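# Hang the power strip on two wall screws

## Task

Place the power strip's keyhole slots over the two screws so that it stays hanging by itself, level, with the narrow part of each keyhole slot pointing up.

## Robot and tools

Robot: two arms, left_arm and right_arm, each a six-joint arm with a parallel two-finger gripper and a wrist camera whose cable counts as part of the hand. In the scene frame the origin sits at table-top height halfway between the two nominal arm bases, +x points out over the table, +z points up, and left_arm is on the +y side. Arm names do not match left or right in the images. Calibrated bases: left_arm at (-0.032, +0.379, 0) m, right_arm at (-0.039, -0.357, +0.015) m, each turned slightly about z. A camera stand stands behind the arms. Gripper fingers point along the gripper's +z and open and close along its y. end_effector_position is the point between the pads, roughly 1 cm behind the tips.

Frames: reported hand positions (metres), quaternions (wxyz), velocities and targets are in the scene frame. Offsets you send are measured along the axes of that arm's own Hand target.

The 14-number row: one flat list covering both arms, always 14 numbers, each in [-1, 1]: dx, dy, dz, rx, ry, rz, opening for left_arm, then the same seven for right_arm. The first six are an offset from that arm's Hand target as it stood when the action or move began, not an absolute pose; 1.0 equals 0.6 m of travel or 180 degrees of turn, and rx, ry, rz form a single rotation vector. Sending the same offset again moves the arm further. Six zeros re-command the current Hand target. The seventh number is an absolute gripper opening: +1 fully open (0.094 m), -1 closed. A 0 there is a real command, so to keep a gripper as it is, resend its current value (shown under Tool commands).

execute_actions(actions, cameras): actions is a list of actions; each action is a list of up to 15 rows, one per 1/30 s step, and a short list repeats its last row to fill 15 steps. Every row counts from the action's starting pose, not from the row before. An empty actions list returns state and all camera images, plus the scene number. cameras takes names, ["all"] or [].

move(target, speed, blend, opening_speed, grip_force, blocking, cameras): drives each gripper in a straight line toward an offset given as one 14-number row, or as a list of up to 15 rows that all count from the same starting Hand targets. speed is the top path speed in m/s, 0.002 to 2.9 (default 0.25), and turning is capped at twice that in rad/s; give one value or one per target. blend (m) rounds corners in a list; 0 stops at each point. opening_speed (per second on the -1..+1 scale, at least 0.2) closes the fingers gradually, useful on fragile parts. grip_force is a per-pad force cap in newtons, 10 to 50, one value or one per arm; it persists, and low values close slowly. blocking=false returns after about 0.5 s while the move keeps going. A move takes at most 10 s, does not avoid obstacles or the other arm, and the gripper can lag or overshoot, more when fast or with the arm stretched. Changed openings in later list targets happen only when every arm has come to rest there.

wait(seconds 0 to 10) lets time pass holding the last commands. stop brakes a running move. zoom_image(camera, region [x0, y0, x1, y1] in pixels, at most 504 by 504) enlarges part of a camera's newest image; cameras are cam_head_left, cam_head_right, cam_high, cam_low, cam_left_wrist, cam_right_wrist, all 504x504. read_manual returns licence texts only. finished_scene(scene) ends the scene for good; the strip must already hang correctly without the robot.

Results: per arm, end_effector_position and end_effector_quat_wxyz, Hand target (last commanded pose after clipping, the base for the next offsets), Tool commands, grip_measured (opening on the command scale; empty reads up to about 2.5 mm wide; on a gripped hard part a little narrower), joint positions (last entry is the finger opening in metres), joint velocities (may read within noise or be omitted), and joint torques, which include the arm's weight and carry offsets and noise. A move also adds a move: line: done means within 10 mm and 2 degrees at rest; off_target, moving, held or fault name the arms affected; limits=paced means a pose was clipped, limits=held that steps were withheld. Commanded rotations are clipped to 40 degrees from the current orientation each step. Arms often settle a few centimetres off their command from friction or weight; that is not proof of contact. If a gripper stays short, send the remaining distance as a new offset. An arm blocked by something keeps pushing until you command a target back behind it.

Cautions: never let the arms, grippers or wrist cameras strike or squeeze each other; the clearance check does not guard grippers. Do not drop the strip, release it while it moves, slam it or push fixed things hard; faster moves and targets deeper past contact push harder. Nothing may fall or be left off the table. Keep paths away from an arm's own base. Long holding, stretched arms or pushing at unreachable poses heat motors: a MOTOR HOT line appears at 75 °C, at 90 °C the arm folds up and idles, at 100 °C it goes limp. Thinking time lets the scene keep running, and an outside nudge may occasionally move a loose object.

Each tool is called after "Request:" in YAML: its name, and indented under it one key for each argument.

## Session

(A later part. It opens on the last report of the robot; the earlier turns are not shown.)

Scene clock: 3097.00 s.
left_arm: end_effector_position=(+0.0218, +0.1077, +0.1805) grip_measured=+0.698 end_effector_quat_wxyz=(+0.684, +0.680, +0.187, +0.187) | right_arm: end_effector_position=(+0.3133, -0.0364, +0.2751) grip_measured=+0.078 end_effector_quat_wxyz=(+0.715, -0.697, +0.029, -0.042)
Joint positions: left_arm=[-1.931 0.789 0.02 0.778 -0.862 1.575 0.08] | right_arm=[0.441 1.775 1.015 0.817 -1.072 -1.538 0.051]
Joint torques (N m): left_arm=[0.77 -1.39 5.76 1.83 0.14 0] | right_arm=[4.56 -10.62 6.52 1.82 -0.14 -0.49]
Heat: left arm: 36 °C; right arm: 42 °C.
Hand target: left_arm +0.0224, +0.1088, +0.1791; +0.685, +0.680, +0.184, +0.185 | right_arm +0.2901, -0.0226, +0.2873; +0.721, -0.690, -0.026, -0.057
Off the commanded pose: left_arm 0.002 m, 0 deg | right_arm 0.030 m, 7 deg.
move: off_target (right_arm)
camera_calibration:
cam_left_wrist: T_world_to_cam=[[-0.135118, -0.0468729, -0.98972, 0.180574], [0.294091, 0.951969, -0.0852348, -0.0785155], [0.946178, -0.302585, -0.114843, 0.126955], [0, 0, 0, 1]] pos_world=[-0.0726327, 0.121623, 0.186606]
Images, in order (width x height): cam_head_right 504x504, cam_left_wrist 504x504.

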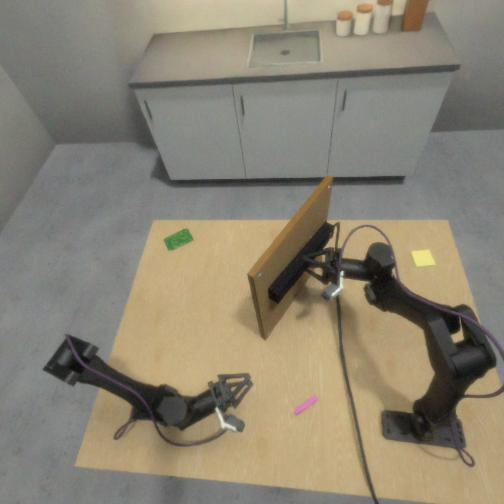

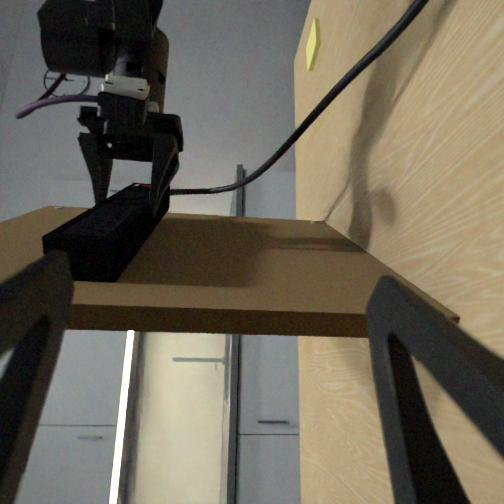

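Request:
move:
  target: [0,0,0,0,0,0,0.7,0.045,-0.01,0.02,0,-0.015,0,-0.6]
  speed: 0.05
  cameras: ["cam_head_right","cam_left_wrist"]

Request:
zoom_image:
  camera: "cam_left_wrist"
  region: [50, 150, 200, 300]

Request:
zoom_image:
  camera: "cam_head_right"
  region: [260, 210, 350, 320]

Scene clock: 3107.33 s.
left_arm: end_effector_position=(+0.0218, +0.1077, +0.1805) grip_measured=+0.698 end_effector_quat_wxyz=(+0.684, +0.680, +0.187, +0.187) | right_arm: end_effector_position=(+0.3158, -0.0336, +0.2769) grip_measured=+0.078 end_effector_quat_wxyz=(+0.711, -0.703, +0.004, -0.007)
Joint positions: left_arm=[-1.931 0.789 0.02 0.778 -0.862 1.575 0.08] | right_arm=[0.427 1.821 1.104 0.745 -1.172 -1.55 0.051]
Joint torques (N m): left_arm=[0.69 -1.39 6.16 1.85 0.15 0.03] | right_arm=[4.55 -6.8 14.37 1.76 0.28 -0.34]
Heat: left arm: 36 °C; right arm: 42 °C.
Hand target: left_arm +0.0224, +0.1088, +0.1791; +0.685, +0.680, +0.184, +0.185 | right_arm +0.3168, -0.0122, +0.2969; +0.720, -0.691, -0.043, -0.040
Off the commanded pose: left_arm 0.002 m, 0 deg | right_arm 0.029 m, 7 deg.
move: off_target (right_arm)
camera_calibration:
cam_left_wrist: T_world_to_cam=[[-0.135118, -0.0468729, -0.98972, 0.180574], [0.294091, 0.951969, -0.0852348, -0.0785155], [0.946178, -0.302585, -0.114843, 0.126955], [0, 0, 0, 1]] pos_world=[-0.0726327, 0.121623, 0.186606]
Images, in order (width x height): cam_head_right 504x504, cam_left_wrist 504x504.

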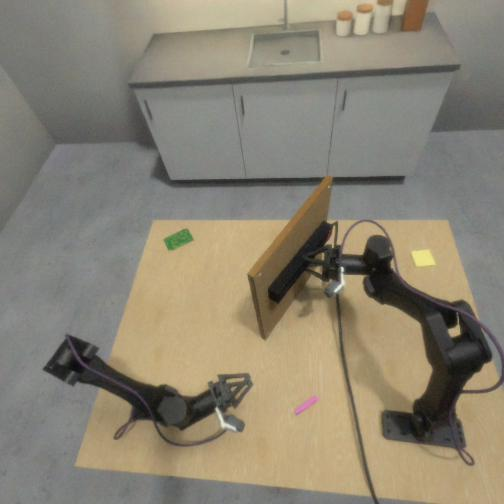

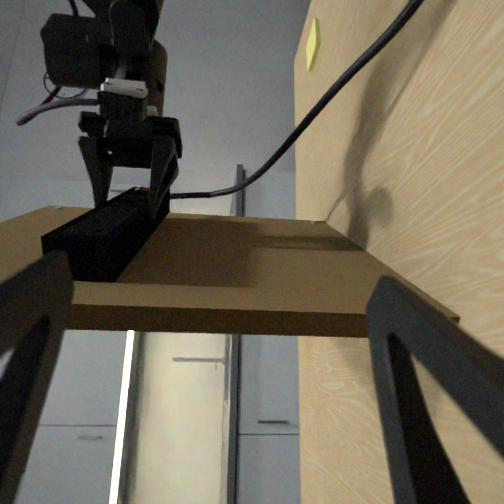

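Scaled by 3.360 from the camera's 504x504 image, which has a finer 720x720 frame.

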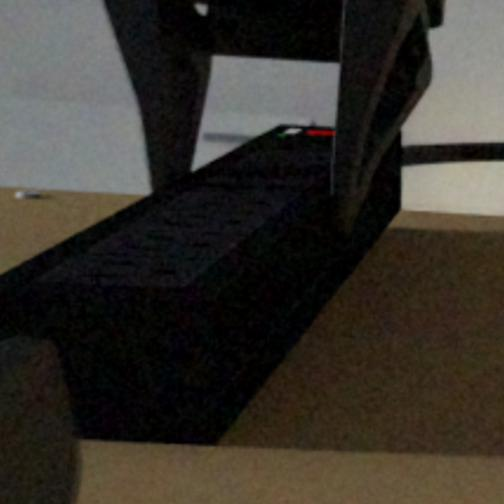

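Scaled by 4.582 from the camera's 504x504 image, which has a finer 720x720 frame.

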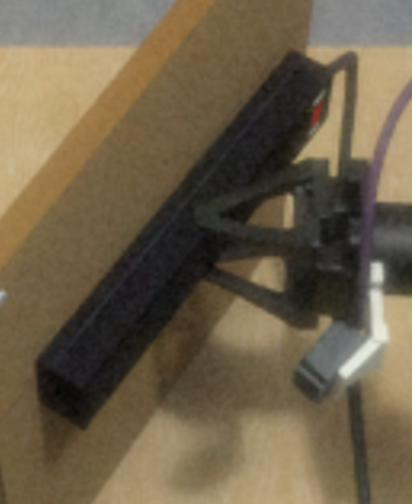

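Request:
move:
  target: [0,0,0,0,0,0,0.7,-0.01,0.05,-0.02,0,0.005,0,-0.6]
  speed: 0.05
  cameras: ["cam_head_right","cam_left_wrist"]

Request:
zoom_image:
  camera: "cam_left_wrist"
  region: [50, 150, 200, 300]

Request:
zoom_image:
  camera: "cam_head_right"
  region: [260, 210, 350, 320]

Scene clock: 3114.87 s.
left_arm: end_effector_position=(+0.0218, +0.1077, +0.1805) grip_measured=+0.698 end_effector_quat_wxyz=(+0.684, +0.680, +0.187, +0.187) | right_arm: end_effector_position=(+0.3159, -0.0342, +0.2750) grip_measured=+0.078 end_effector_quat_wxyz=(+0.718, -0.696, -0.005, -0.014)
Joint positions: left_arm=[-1.931 0.789 0.02 0.778 -0.862 1.575 0.08] | right_arm=[0.425 1.841 1.086 0.837 -1.175 -1.521 0.051]
Joint torques (N m): left_arm=[0.53 -1.28 6.12 1.87 0.1 -0.01] | right_arm=[2.81 -6.01 7.13 1.85 0.28 -0.72]
Heat: left arm: 36 °C; right arm: 43 °C.
Hand target: left_arm +0.0224, +0.1088, +0.1791; +0.685, +0.680, +0.184, +0.185 | right_arm +0.3143, -0.0229, +0.2660; +0.721, -0.691, -0.037, -0.046
Off the commanded pose: left_arm 0.002 m, 0 deg | right_arm 0.015 m, 5 deg.
move: off_target (right_arm)
camera_calibration:
cam_left_wrist: T_world_to_cam=[[-0.135118, -0.0468729, -0.98972, 0.180574], [0.294091, 0.951969, -0.0852348, -0.0785155], [0.946178, -0.302585, -0.114843, 0.126955], [0, 0, 0, 1]] pos_world=[-0.0726327, 0.121623, 0.186606]
Images, in order (width x height): cam_head_right 504x504, cam_left_wrist 504x504.

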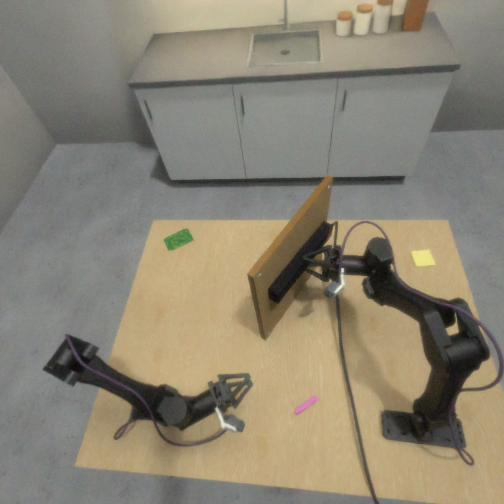

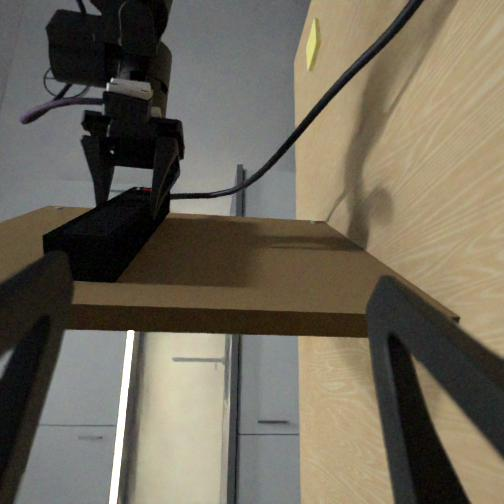

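Scaled by 3.360 from the camera's 504x504 image, which has a finer 720x720 frame.

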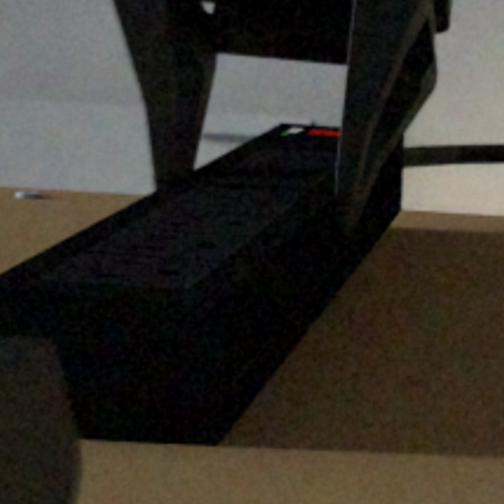

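Scaled by 4.582 from the camera's 504x504 image, which has a finer 720x720 frame.

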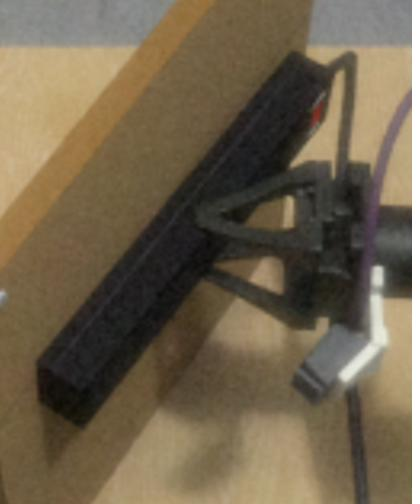

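Request:
move:
  target: [0,0,0,0,0,0,0.7,0.012,0.03,-0.02,-0.006,0,0,-0.6]
  speed: 0.05
  cameras: ["cam_head_right","cam_left_wrist"]

Request:
zoom_image:
  camera: "cam_left_wrist"
  region: [50, 150, 200, 300]

Request:
zoom_image:
  camera: "cam_head_right"
  region: [260, 210, 350, 320]

Scene clock: 3125.10 s.
left_arm: end_effector_position=(+0.0218, +0.1077, +0.1805) grip_measured=+0.698 end_effector_quat_wxyz=(+0.684, +0.680, +0.187, +0.187) | right_arm: end_effector_position=(+0.3185, -0.0355, +0.2735) grip_measured=+0.078 end_effector_quat_wxyz=(+0.725, -0.688, -0.023, -0.027)
Joint positions: left_arm=[-1.931 0.789 0.02 0.778 -0.862 1.575 0.08] | right_arm=[0.418 1.872 1.086 0.925 -1.189 -1.512 0.051]
Joint torques (N m): left_arm=[0.51 -1.28 5.94 1.85 0.15 0.03] | right_arm=[-0.16 -5.08 6.11 1.41 0.07 -0.85]
Heat: left arm: 36 °C; right arm: 43 °C.
Hand target: left_arm +0.0224, +0.1088, +0.1791; +0.685, +0.680, +0.184, +0.185 | right_arm +0.3235, -0.0342, +0.2484; +0.714, -0.698, -0.037, -0.046
Off the commanded pose: left_arm 0.002 m, 0 deg | right_arm 0.026 m, 3 deg.
move: off_target (right_arm)
camera_calibration:
cam_left_wrist: T_world_to_cam=[[-0.135118, -0.0468729, -0.98972, 0.180574], [0.294091, 0.951969, -0.0852348, -0.0785155], [0.946178, -0.302585, -0.114843, 0.126955], [0, 0, 0, 1]] pos_world=[-0.0726327, 0.121623, 0.186606]
Images, in order (width x height): cam_head_right 504x504, cam_left_wrist 504x504.

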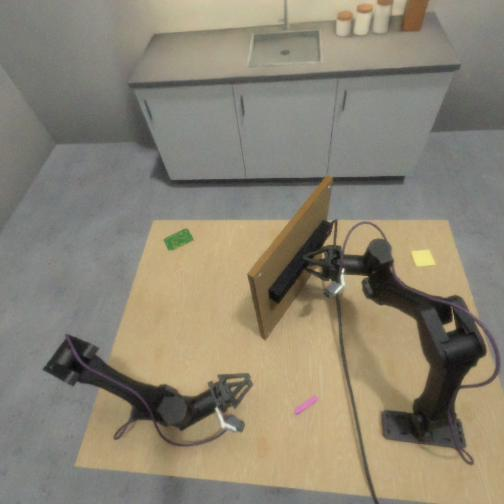

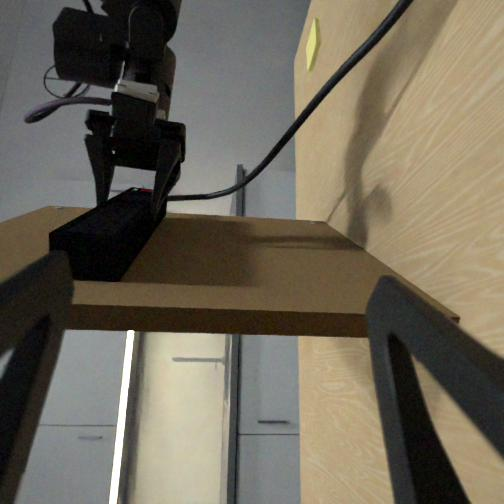

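Scaled by 3.360 from the camera's 504x504 image, which has a finer 720x720 frame.

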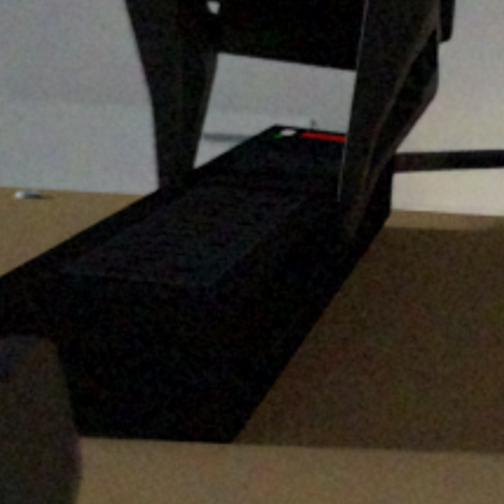

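Scaled by 4.582 from the camera's 504x504 image, which has a finer 720x720 frame.

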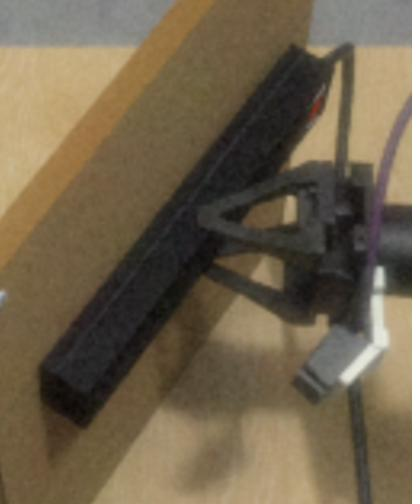

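Request:
move:
  target: [0,0,0,0,0,0,0.7,0.008,0,0.015,0,-0.015,0.03,-0.6]
  speed: 0.05
  cameras: ["cam_head_right","cam_left_wrist"]

Request:
zoom_image:
  camera: "cam_left_wrist"
  region: [50, 150, 200, 300]

Request:
zoom_image:
  camera: "cam_head_right"
  region: [260, 210, 350, 320]

Scene clock: 3134.17 s.
left_arm: end_effector_position=(+0.0218, +0.1077, +0.1805) grip_measured=+0.698 end_effector_quat_wxyz=(+0.684, +0.680, +0.187, +0.187) | right_arm: end_effector_position=(+0.3183, -0.0350, +0.2725) grip_measured=+0.078 end_effector_quat_wxyz=(+0.726, -0.687, -0.037, -0.005)
Joint positions: left_arm=[-1.931 0.789 0.02 0.778 -0.862 1.575 0.08] | right_arm=[0.412 1.908 1.119 0.96 -1.244 -1.47 0.051]
Joint torques (N m): left_arm=[0.8 -1.62 5.96 1.88 0.14 0] | right_arm=[1.31 -4.79 9.48 0.73 0.27 -0.49]
Heat: left arm: 36 °C; right arm: 42 °C.
Hand target: left_arm +0.0224, +0.1088, +0.1791; +0.685, +0.680, +0.184, +0.185 | right_arm +0.3283, -0.0253, +0.2492; +0.714, -0.699, -0.021, +0.004
Off the commanded pose: left_arm 0.002 m, 0 deg | right_arm 0.027 m, 3 deg.
move: off_target (right_arm)
camera_calibration:
cam_left_wrist: T_world_to_cam=[[-0.135118, -0.0468729, -0.98972, 0.180574], [0.294091, 0.951969, -0.0852348, -0.0785155], [0.946178, -0.302585, -0.114843, 0.126955], [0, 0, 0, 1]] pos_world=[-0.0726327, 0.121623, 0.186606]
Images, in order (width x height): cam_head_right 504x504, cam_left_wrist 504x504.

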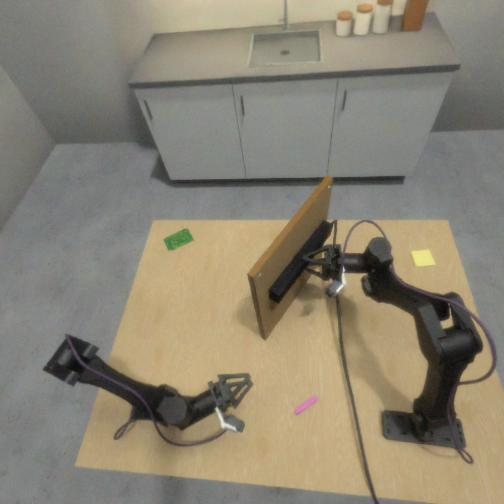

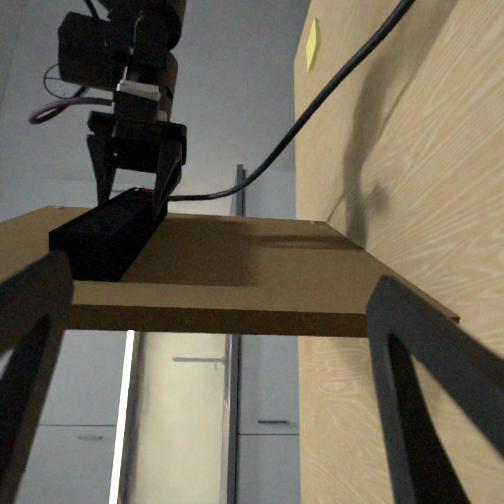

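Scaled by 3.360 from the camera's 504x504 image, which has a finer 720x720 frame.

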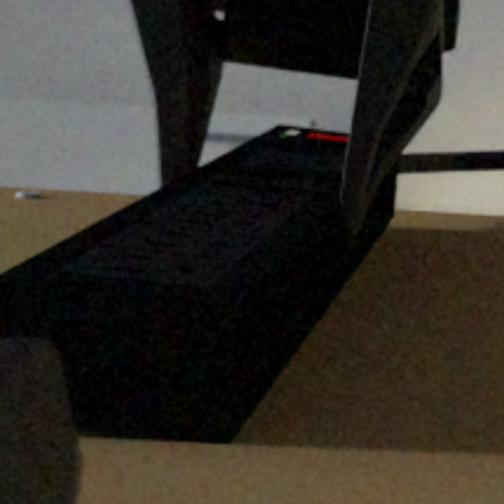

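Scaled by 4.582 from the camera's 504x504 image, which has a finer 720x720 frame.

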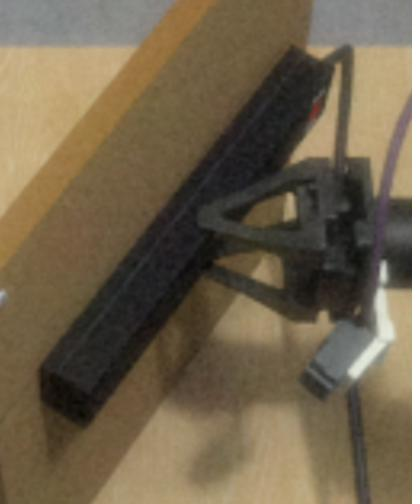

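Request:
move:
  target: [0,0,0,0,0,0,0.7,0.008,0.02,-0.01,0,0,0.03,-0.6]
  speed: 0.05
  cameras: ["cam_head_right","cam_left_wrist"]

Request:
zoom_image:
  camera: "cam_left_wrist"
  region: [50, 150, 200, 300]

Request:
zoom_image:
  camera: "cam_head_right"
  region: [260, 210, 350, 320]

Scene clock: 3142.07 s.
left_arm: end_effector_position=(+0.0218, +0.1077, +0.1805) grip_measured=+0.698 end_effector_quat_wxyz=(+0.684, +0.680, +0.187, +0.187) | right_arm: end_effector_position=(+0.3188, -0.0356, +0.2711) grip_measured=+0.078 end_effector_quat_wxyz=(+0.730, -0.682, -0.039, +0.002)
Joint positions: left_arm=[-1.931 0.789 0.02 0.778 -0.862 1.575 0.08] | right_arm=[0.408 1.933 1.123 1.027 -1.259 -1.418 0.051]
Joint torques (N m): left_arm=[0.64 -1.26 6.02 1.83 0.13 0.04] | right_arm=[-0.16 -4.31 7.95 0.48 0.28 -0.06]
Heat: left arm: 36 °C; right arm: 40 °C.
Hand target: left_arm +0.0224, +0.1088, +0.1791; +0.685, +0.680, +0.184, +0.185 | right_arm +0.3336, -0.0309, +0.2371; +0.713, -0.700, +0.013, +0.038
Off the commanded pose: left_arm 0.002 m, 0 deg | right_arm 0.037 m, 8 deg.
move: off_target (right_arm)
camera_calibration:
cam_left_wrist: T_world_to_cam=[[-0.135118, -0.0468729, -0.98972, 0.180574], [0.294091, 0.951969, -0.0852348, -0.0785155], [0.946178, -0.302585, -0.114843, 0.126955], [0, 0, 0, 1]] pos_world=[-0.0726327, 0.121623, 0.186606]
Images, in order (width x height): cam_head_right 504x504, cam_left_wrist 504x504.

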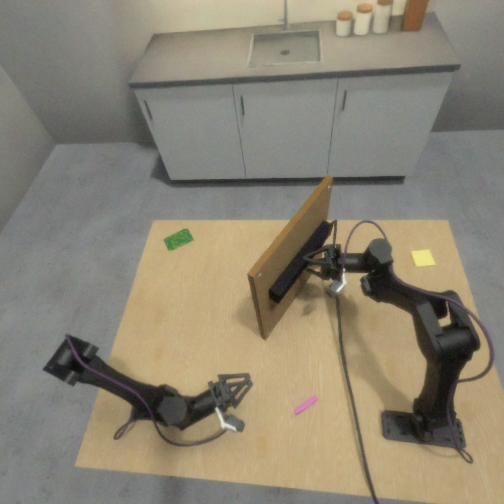

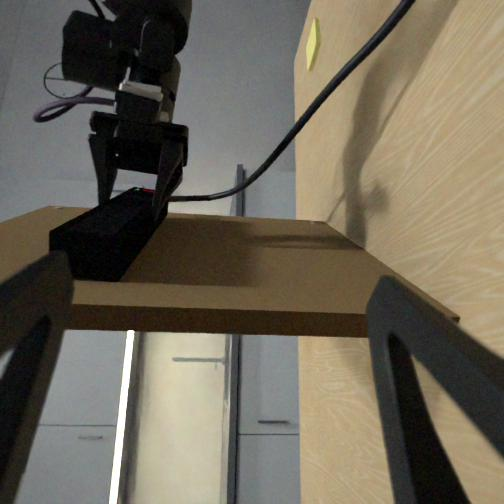

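Scaled by 3.360 from the camera's 504x504 image, which has a finer 720x720 frame.

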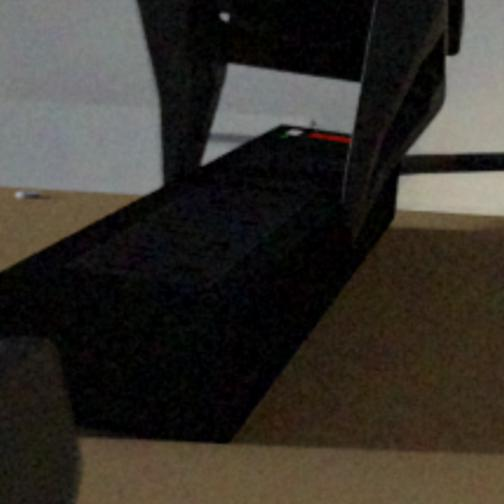

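Scaled by 4.582 from the camera's 504x504 image, which has a finer 720x720 frame.

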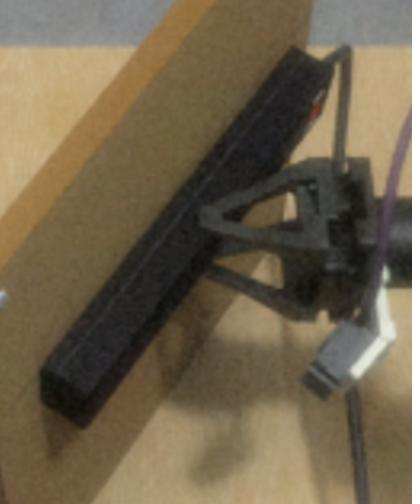

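Request:
move:
  target: [0,0,0,0,0,0,0.7,-0.02,-0.02,0.045,0,-0.04,-0.02,-0.6]
  speed: 0.06

Request:
move:
  target: [0,0,0,0,0,0,0.7,-0.01,0.035,-0.03,0,0.02,0.03,-0.6]
  speed: 0.06
  cameras: ["cam_head_right","cam_left_wrist"]

Request:
zoom_image:
  camera: "cam_left_wrist"
  region: [50, 150, 200, 300]

Request:
zoom_image:
  camera: "cam_head_right"
  region: [260, 210, 350, 320]

Scene clock: 3151.93 s.
left_arm: end_effector_position=(+0.0218, +0.1077, +0.1805) grip_measured=+0.698 end_effector_quat_wxyz=(+0.684, +0.680, +0.187, +0.187) | right_arm: end_effector_position=(+0.3175, -0.0335, +0.2726) grip_measured=+0.078 end_effector_quat_wxyz=(+0.721, -0.688, -0.074, +0.041)
Joint positions: left_arm=[-1.931 0.789 0.02 0.778 -0.862 1.575 0.08] | right_arm=[0.402 1.978 1.217 0.973 -1.371 -1.414 0.051]
Joint torques (N m): left_arm=[0.55 -1.47 5.97 1.87 0.09 0.06] | right_arm=[5.79 -4.97 9.87 0.57 0.67 -0.45]
Heat: left arm: 36 °C; right arm: 38 °C.
Hand target: left_arm +0.0224, +0.1088, +0.1791; +0.685, +0.680, +0.184, +0.185 | right_arm +0.3215, -0.0046, +0.2506; +0.714, -0.696, -0.054, +0.059
Off the commanded pose: left_arm 0.002 m, 0 deg | right_arm 0.037 m, 3 deg.
move: off_target (right_arm)

Scene clock: 3153.43 s.
left_arm: end_effector_position=(+0.0218, +0.1077, +0.1805) grip_measured=+0.698 end_effector_quat_wxyz=(+0.684, +0.680, +0.187, +0.187) | right_arm: end_effector_position=(+0.3185, -0.0351, +0.2701) grip_measured=+0.078 end_effector_quat_wxyz=(+0.733, -0.678, -0.057, +0.016)
Joint positions: left_arm=[-1.931 0.789 0.02 0.778 -0.862 1.575 0.08] | right_arm=[0.404 1.978 1.154 1.111 -1.305 -1.355 0.051]
Joint torques (N m): left_arm=[0.75 -1.36 5.76 1.81 0.12 -0.01] | right_arm=[2.65 -6.23 3.77 0.24 0.34 -0.12]
Heat: left arm: 36 °C; right arm: 38 °C.
Hand target: left_arm +0.0224, +0.1088, +0.1791; +0.685, +0.680, +0.184, +0.185 | right_arm +0.3184, -0.0228, +0.2292; +0.711, -0.699, +0.001, +0.071
Off the commanded pose: left_arm 0.002 m, 0 deg | right_arm 0.043 m, 10 deg.
move: off_target (right_arm)
camera_calibration:
cam_left_wrist: T_world_to_cam=[[-0.135118, -0.0468729, -0.98972, 0.180574], [0.294091, 0.951969, -0.0852348, -0.0785155], [0.946178, -0.302585, -0.114843, 0.126955], [0, 0, 0, 1]] pos_world=[-0.0726327, 0.121623, 0.186606]
Images, in order (width x height): cam_head_right 504x504, cam_left_wrist 504x504.

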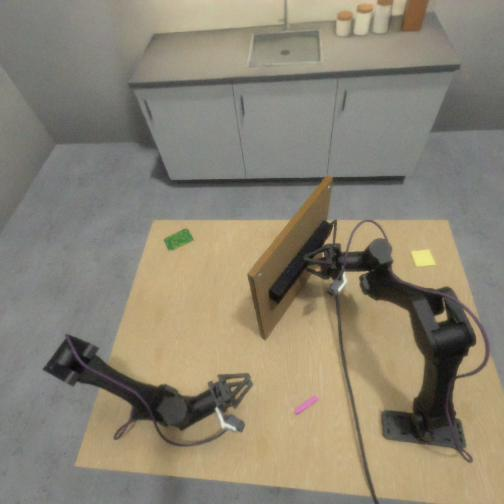

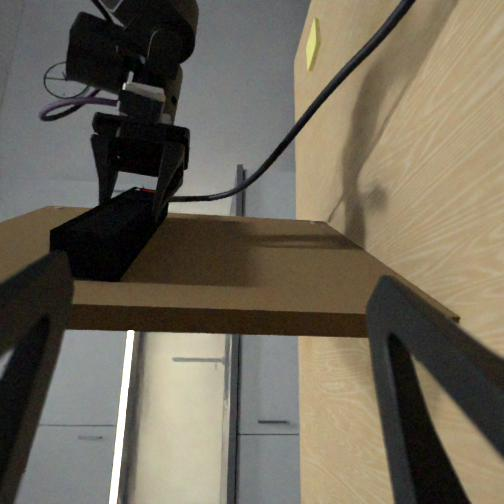

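Scaled by 3.360 from the camera's 504x504 image, which has a finer 720x720 frame.

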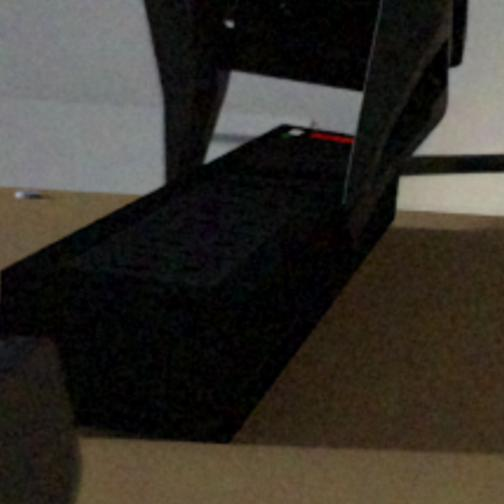

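Scaled by 4.582 from the camera's 504x504 image, which has a finer 720x720 frame.

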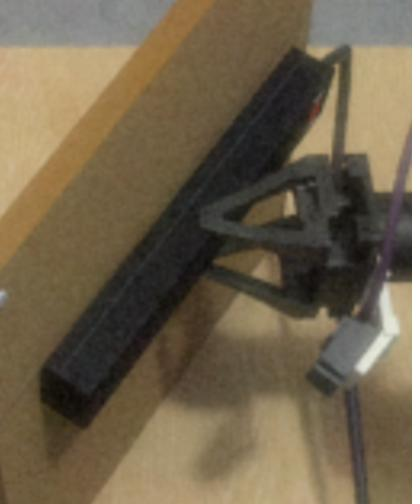

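Request:
move:
  target: [0,0,0,0,0,0,0.7,0.005,-0.04,-0.005,0,0,-0.03,-0.6]
  speed: 0.06

Request:
move:
  target: [0,0,0,0,0,0,0.7,0,0,0,0,0,0,0.3]
  opening_speed: 0.6
  cameras: ["cam_head_right","cam_left_wrist"]

Request:
zoom_image:
  camera: "cam_left_wrist"
  region: [50, 150, 200, 300]

Request:
zoom_image:
  camera: "cam_head_right"
  region: [260, 210, 350, 320]

Scene clock: 3164.43 s.
left_arm: end_effector_position=(+0.0218, +0.1077, +0.1805) grip_measured=+0.698 end_effector_quat_wxyz=(+0.684, +0.680, +0.187, +0.187) | right_arm: end_effector_position=(+0.3185, -0.0349, +0.2710) grip_measured=+0.078 end_effector_quat_wxyz=(+0.729, -0.682, -0.060, +0.018)
Joint positions: left_arm=[-1.931 0.789 0.02 0.778 -0.862 1.575 0.08] | right_arm=[0.404 1.968 1.165 1.056 -1.314 -1.388 0.051]
Joint torques (N m): left_arm=[0.44 -1.32 6.02 1.84 0.08 -0.02] | right_arm=[1.57 -7.57 8.13 0.22 0.33 -0.44]
Heat: left arm: 36 °C; right arm: 37 °C.
Hand target: left_arm +0.0224, +0.1088, +0.1791; +0.685, +0.680, +0.184, +0.185 | right_arm +0.3241, -0.0258, +0.2526; +0.714, -0.698, -0.032, +0.037
Off the commanded pose: left_arm 0.002 m, 0 deg | right_arm 0.021 m, 5 deg.
move: off_target (right_arm)

Scene clock: 3166.33 s.
left_arm: end_effector_position=(+0.0218, +0.1077, +0.1805) grip_measured=+0.698 end_effector_quat_wxyz=(+0.684, +0.680, +0.187, +0.187) | right_arm: end_effector_position=(+0.3205, -0.0322, +0.2701) grip_measured=+0.298 end_effector_quat_wxyz=(+0.726, -0.684, -0.065, +0.006)
Joint positions: left_arm=[-1.931 0.789 0.02 0.778 -0.862 1.575 0.08] | right_arm=[0.409 1.962 1.173 0.998 -1.302 -1.456 0.061]
Joint torques (N m): left_arm=[0.55 -1.32 5.93 1.81 0.14 0.03] | right_arm=[1.1 -7.61 7.9 0.51 0.2 -0.01]
Heat: left arm: 36 °C; right arm: 37 °C.
Hand target: left_arm +0.0224, +0.1088, +0.1791; +0.685, +0.680, +0.184, +0.185 | right_arm +0.3240, -0.0257, +0.2526; +0.714, -0.698, -0.032, +0.037
Off the commanded pose: left_arm 0.002 m, 0 deg | right_arm 0.019 m, 6 deg.
move: off_target (right_arm)
camera_calibration:
cam_left_wrist: T_world_to_cam=[[-0.135118, -0.0468729, -0.98972, 0.180574], [0.294091, 0.951969, -0.0852348, -0.0785155], [0.946178, -0.302585, -0.114843, 0.126955], [0, 0, 0, 1]] pos_world=[-0.0726327, 0.121623, 0.186606]
Images, in order (width x height): cam_head_right 504x504, cam_left_wrist 504x504.

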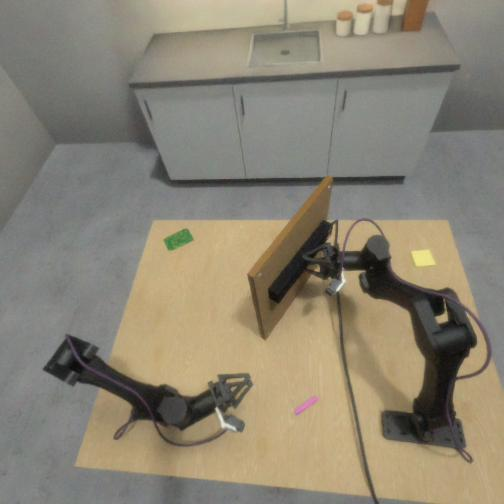

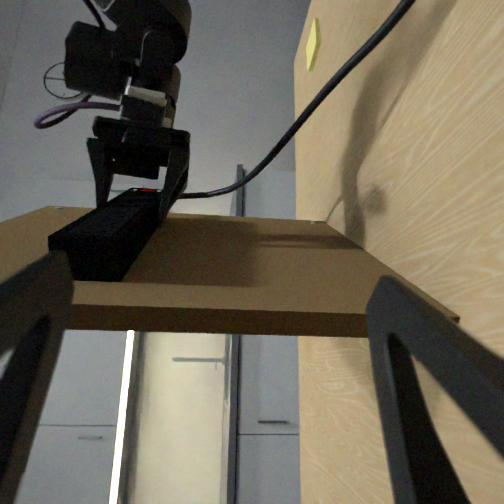

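Scaled by 3.360 from the camera's 504x504 image, which has a finer 720x720 frame.

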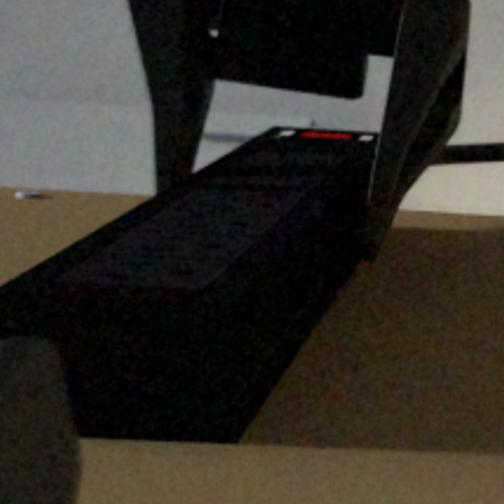

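Scaled by 4.582 from the camera's 504x504 image, which has a finer 720x720 frame.

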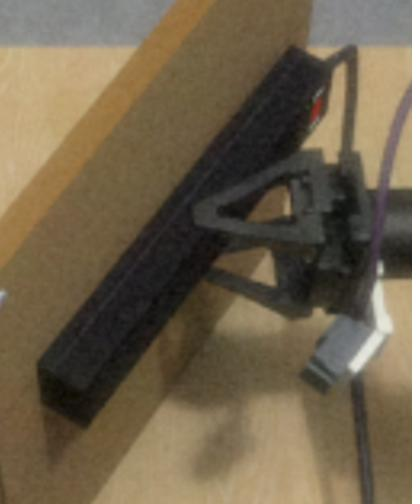

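Request:
move:
  target: [0,0,0,0,0,0,0.7,0.081,-0.02,-0.068,0,0.12,-0.02,0.35]
  speed: 0.05
  cameras: ["cam_head_right","cam_left_wrist","cam_right_wrist"]

Request:
zoom_image:
  camera: "cam_left_wrist"
  region: [50, 150, 200, 300]

Request:
zoom_image:
  camera: "cam_head_right"
  region: [260, 210, 350, 320]

Scene clock: 3185.53 s.
left_arm: end_effector_position=(+0.0218, +0.1077, +0.1805) grip_measured=+0.698 end_effector_quat_wxyz=(+0.684, +0.680, +0.187, +0.187) | right_arm: end_effector_position=(+0.3712, -0.0535, +0.2712) grip_measured=+0.348 end_effector_quat_wxyz=(+0.720, -0.682, +0.045, -0.121)
Joint positions: left_arm=[-1.931 0.789 0.02 0.778 -0.862 1.575 0.08] | right_arm=[0.376 1.901 1.109 0.917 -1.002 -1.567 0.063]
Joint torques (N m): left_arm=[0.7 -1.37 6.06 1.9 0.12 0] | right_arm=[-1.43 -11.08 5.91 0.91 0.4 -0.02]
Heat: left arm: 36 °C; right arm: 36 °C.
Hand target: left_arm +0.0224, +0.1088, +0.1791; +0.685, +0.680, +0.184, +0.185 | right_arm +0.3766, -0.0619, +0.2636; +0.708, -0.692, +0.080, -0.117
Off the commanded pose: left_arm 0.002 m, 0 deg | right_arm 0.013 m, 5 deg.
move: off_target (right_arm)
camera_calibration:
cam_left_wrist: T_world_to_cam=[[-0.135118, -0.0468729, -0.98972, 0.180574], [0.294091, 0.951969, -0.0852348, -0.0785155], [0.946178, -0.302585, -0.114843, 0.126955], [0, 0, 0, 1]] pos_world=[-0.0726327, 0.121623, 0.186606]
cam_right_wrist: T_world_to_cam=[[-0.253048, -0.0555751, 0.965856, -0.178684], [0.582213, -0.806077, 0.106155, -0.271596], [0.772655, 0.589196, 0.236333, -0.218498], [0, 0, 0, 1]] pos_world=[0.281734, -0.10012, 0.253053]
Images, in order (width x height): cam_head_right 504x504, cam_left_wrist 504x504, cam_right_wrist 504x504.

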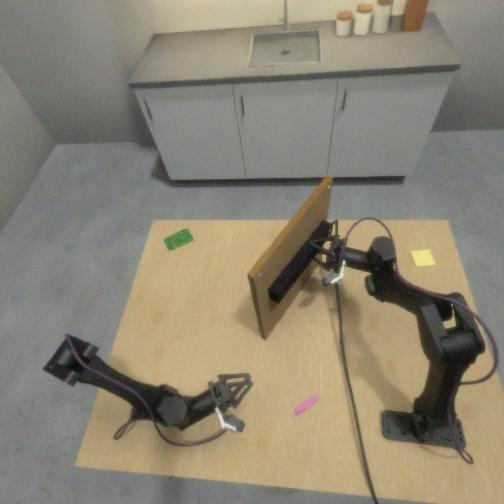

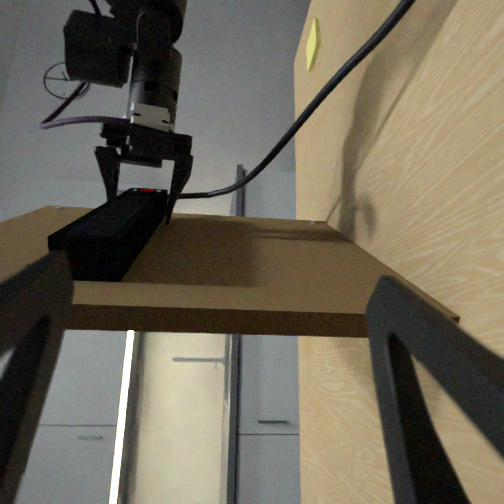

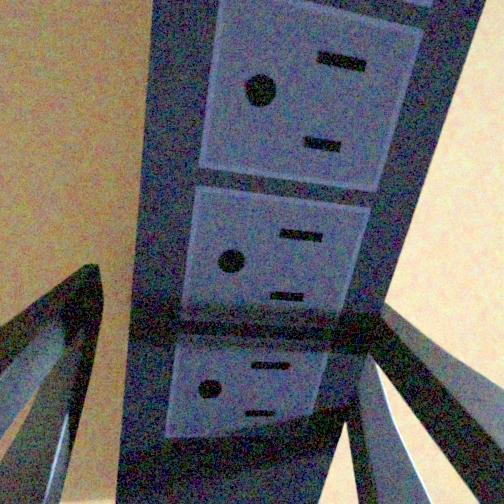

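Scaled by 3.360 from the camera's 504x504 image, which has a finer 720x720 frame.

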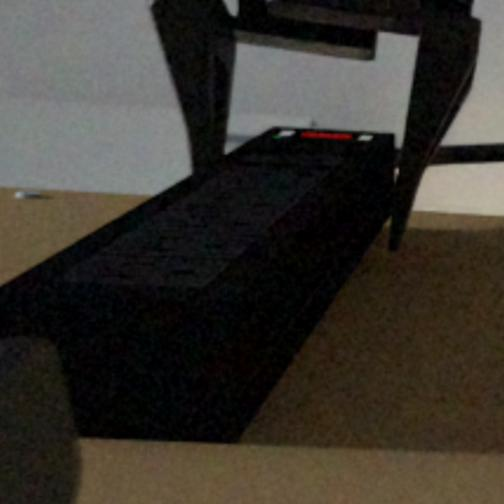

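Scaled by 4.582 from the camera's 504x504 image, which has a finer 720x720 frame.

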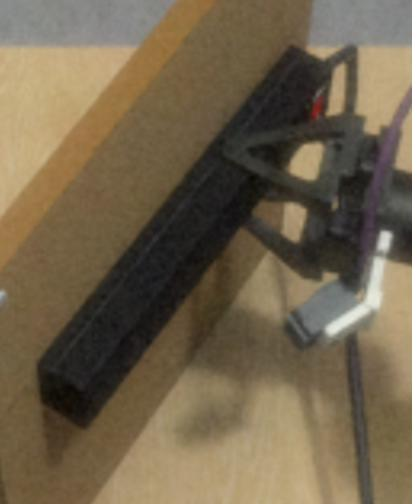

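Request:
move:
  target: [0,0,0,0,0,0,0.7,0,0,0,0,0,0,-0.6]
  opening_speed: 0.6

Request:
move:
  target: [0,0,0,0,0,0,0.7,-0.01,0.0,0.06,0,0,0,-0.6]
  speed: 0.06

Request:
move:
  target: [0,0,0,0,0,0,0.7,0,0.045,-0.02,0,0,0,-0.6]
  speed: 0.06
  cameras: ["cam_head_right","cam_left_wrist"]

Request:
zoom_image:
  camera: "cam_left_wrist"
  region: [50, 150, 200, 300]

Request:
zoom_image:
  camera: "cam_head_right"
  region: [260, 210, 350, 320]

Scene clock: 3196.90 s.
left_arm: end_effector_position=(+0.0218, +0.1077, +0.1805) grip_measured=+0.698 end_effector_quat_wxyz=(+0.684, +0.680, +0.187, +0.187) | right_arm: end_effector_position=(+0.3715, -0.0542, +0.2749) grip_measured=+0.114 end_effector_quat_wxyz=(+0.722, -0.680, +0.049, -0.121)
Joint positions: left_arm=[-1.931 0.789 0.02 0.778 -0.862 1.575 0.08] | right_arm=[0.376 1.893 1.109 0.915 -0.995 -1.555 0.052]
Joint torques (N m): left_arm=[0.73 -1.35 5.93 1.92 0.08 0.06] | right_arm=[-1.42 -10.39 5.98 0.88 0.28 -0.11]
Heat: left arm: 36 °C; right arm: 36 °C.
Hand target: left_arm +0.0224, +0.1088, +0.1791; +0.685, +0.680, +0.184, +0.185 | right_arm +0.3766, -0.0620, +0.2636; +0.708, -0.692, +0.081, -0.117
Off the commanded pose: left_arm 0.002 m, 0 deg | right_arm 0.015 m, 4 deg.
move: off_target (right_arm)

Scene clock: 3197.80 s.
left_arm: end_effector_position=(+0.0218, +0.1077, +0.1805) grip_measured=+0.698 end_effector_quat_wxyz=(+0.684, +0.680, +0.187, +0.187) | right_arm: end_effector_position=(+0.3710, -0.0500, +0.2744) grip_measured=+0.102 end_effector_quat_wxyz=(+0.721, -0.681, +0.056, -0.115)
Joint positions: left_arm=[-1.931 0.789 0.02 0.778 -0.862 1.575 0.08] | right_arm=[0.387 1.893 1.114 0.899 -0.984 -1.548 0.052]
Joint torques (N m): left_arm=[0.77 -1.29 5.87 1.89 0.17 0.01] | right_arm=[5.6 -6.69 11.7 0.78 0.99 -0.28]
Heat: left arm: 36 °C; right arm: 36 °C.
Hand target: left_arm +0.0224, +0.1088, +0.1791; +0.685, +0.680, +0.184, +0.185 | right_arm +0.3808, -0.0257, +0.2644; +0.708, -0.692, +0.081, -0.117
Off the commanded pose: left_arm 0.002 m, 0 deg | right_arm 0.028 m, 3 deg.
move: off_target (right_arm)

Scene clock: 3198.77 s.
left_arm: end_effector_position=(+0.0218, +0.1077, +0.1805) grip_measured=+0.698 end_effector_quat_wxyz=(+0.684, +0.680, +0.187, +0.187) | right_arm: end_effector_position=(+0.3707, -0.0506, +0.2740) grip_measured=+0.102 end_effector_quat_wxyz=(+0.726, -0.675, +0.054, -0.119)
Joint positions: left_arm=[-1.931 0.789 0.02 0.778 -0.862 1.575 0.08] | right_arm=[0.387 1.902 1.102 0.947 -0.979 -1.532 0.052]
Joint torques (N m): left_arm=[0.53 -1.37 6.12 1.82 0.11 -0.01] | right_arm=[3.14 -4.53 6.01 1.23 0.68 -0.46]
Heat: left arm: 36 °C; right arm: 36 °C.
Hand target: left_arm +0.0224, +0.1088, +0.1791; +0.685, +0.680, +0.184, +0.185 | right_arm +0.3788, -0.0368, +0.2370; +0.708, -0.692, +0.080, -0.117
Off the commanded pose: left_arm 0.002 m, 0 deg | right_arm 0.040 m, 4 deg.
move: off_target (right_arm)
camera_calibration:
cam_left_wrist: T_world_to_cam=[[-0.135118, -0.0468729, -0.98972, 0.180574], [0.294091, 0.951969, -0.0852348, -0.0785155], [0.946178, -0.302585, -0.114843, 0.126955], [0, 0, 0, 1]] pos_world=[-0.0726327, 0.121623, 0.186606]
Images, in order (width x height): cam_head_right 504x504, cam_left_wrist 504x504.

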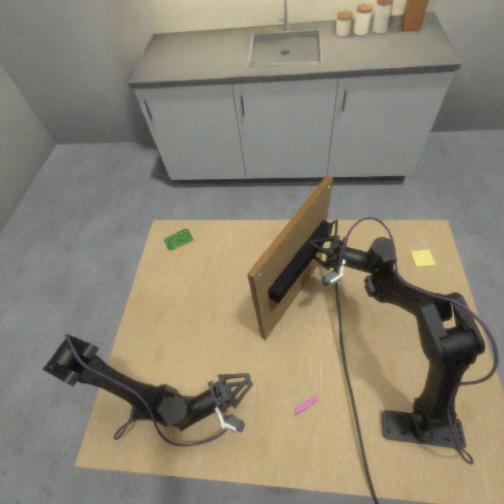

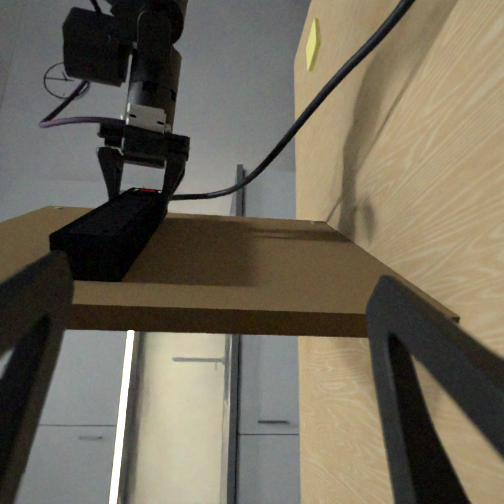

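Scaled by 3.360 from the camera's 504x504 image, which has a finer 720x720 frame.

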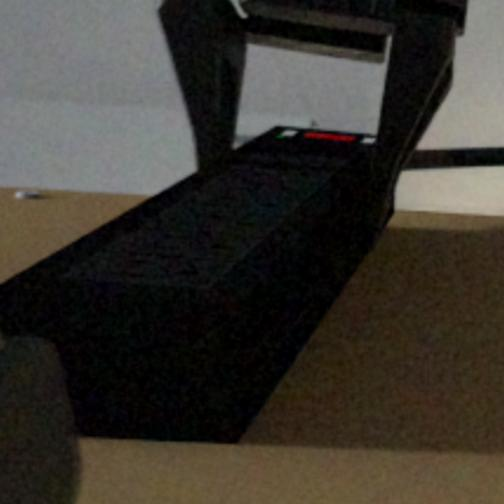

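Scaled by 4.582 from the camera's 504x504 image, which has a finer 720x720 frame.

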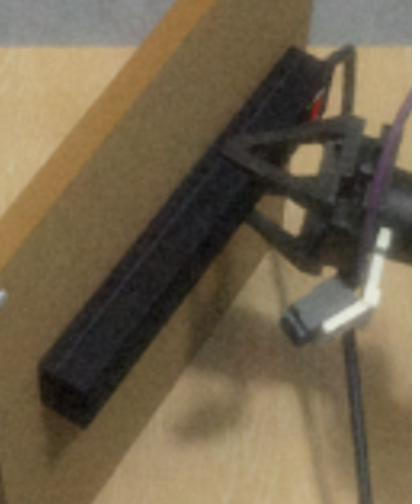

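Request:
move:
  target:
    - [0,0,0,0,0,0,0.7,-0.01,-0.06,0.11,0,0,0,-0.6]
    - [0,0,0,0,0,0,0.7,-0.01,0.03,0.11,0,0,0,-0.6]
    - [0,0,0,0,0,0,0.7,-0.01,-0.05,0.11,0,0,0,-0.6]
    - [0,0,0,0,0,0,0.7,0.0,0.05,0.0,0,0,0,-0.6]
  speed: 0.08
  blend: 0.002
  cameras: ["cam_head_right","cam_left_wrist"]

Request:
zoom_image:
  camera: "cam_left_wrist"
  region: [50, 150, 200, 300]

Request:
zoom_image:
  camera: "cam_head_right"
  region: [260, 210, 350, 320]

Scene clock: 3215.67 s.
left_arm: end_effector_position=(+0.0218, +0.1077, +0.1805) grip_measured=+0.698 end_effector_quat_wxyz=(+0.684, +0.680, +0.187, +0.187) | right_arm: end_effector_position=(+0.3735, -0.0462, +0.2601) grip_measured=+0.083 end_effector_quat_wxyz=(+0.746, -0.655, +0.082, -0.089)
Joint positions: left_arm=[-1.931 0.789 0.02 0.778 -0.862 1.575 0.08] | right_arm=[0.397 1.981 1.084 1.122 -0.961 -1.378 0.051]
Joint torques (N m): left_arm=[0.7 -1.46 6.11 1.85 0.12 0.01] | right_arm=[1.78 -3.97 4.44 0.95 0.39 -1.58]
Heat: left arm: 36 °C; right arm: 36 °C.
Hand target: left_arm +0.0224, +0.1088, +0.1791; +0.685, +0.680, +0.184, +0.185 | right_arm +0.3805, -0.0363, +0.2070; +0.708, -0.692, +0.081, -0.117
Off the commanded pose: left_arm 0.002 m, 0 deg | right_arm 0.054 m, 7 deg.
move: off_target (right_arm)
camera_calibration:
cam_left_wrist: T_world_to_cam=[[-0.135118, -0.0468729, -0.98972, 0.180574], [0.294091, 0.951969, -0.0852348, -0.0785155], [0.946178, -0.302585, -0.114843, 0.126955], [0, 0, 0, 1]] pos_world=[-0.0726327, 0.121623, 0.186606]
Images, in order (width x height): cam_head_right 504x504, cam_left_wrist 504x504.

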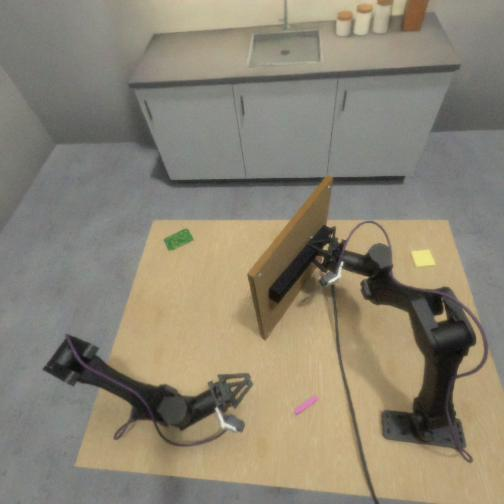

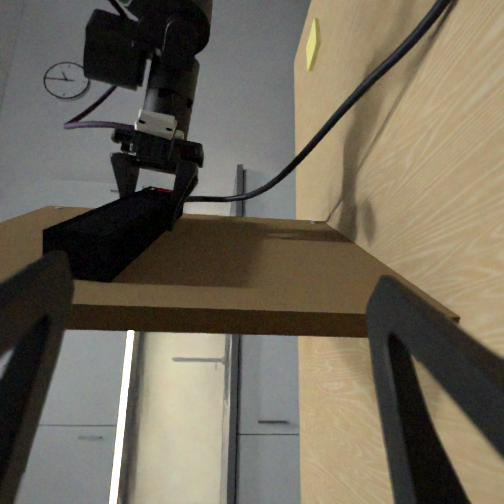

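Scaled by 3.360 from the camera's 504x504 image, which has a finer 720x720 frame.

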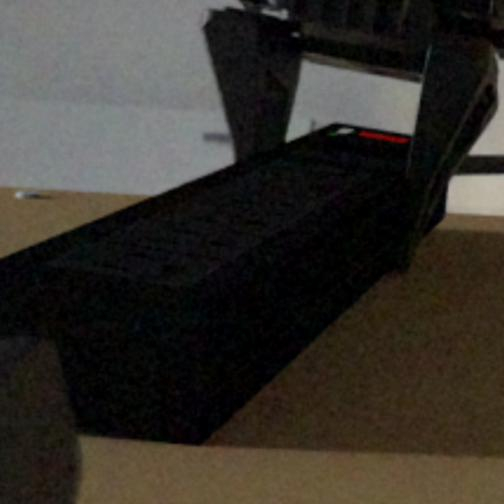

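Scaled by 4.582 from the camera's 504x504 image, which has a finer 720x720 frame.

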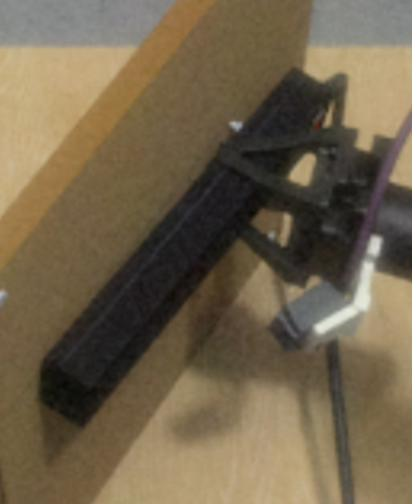

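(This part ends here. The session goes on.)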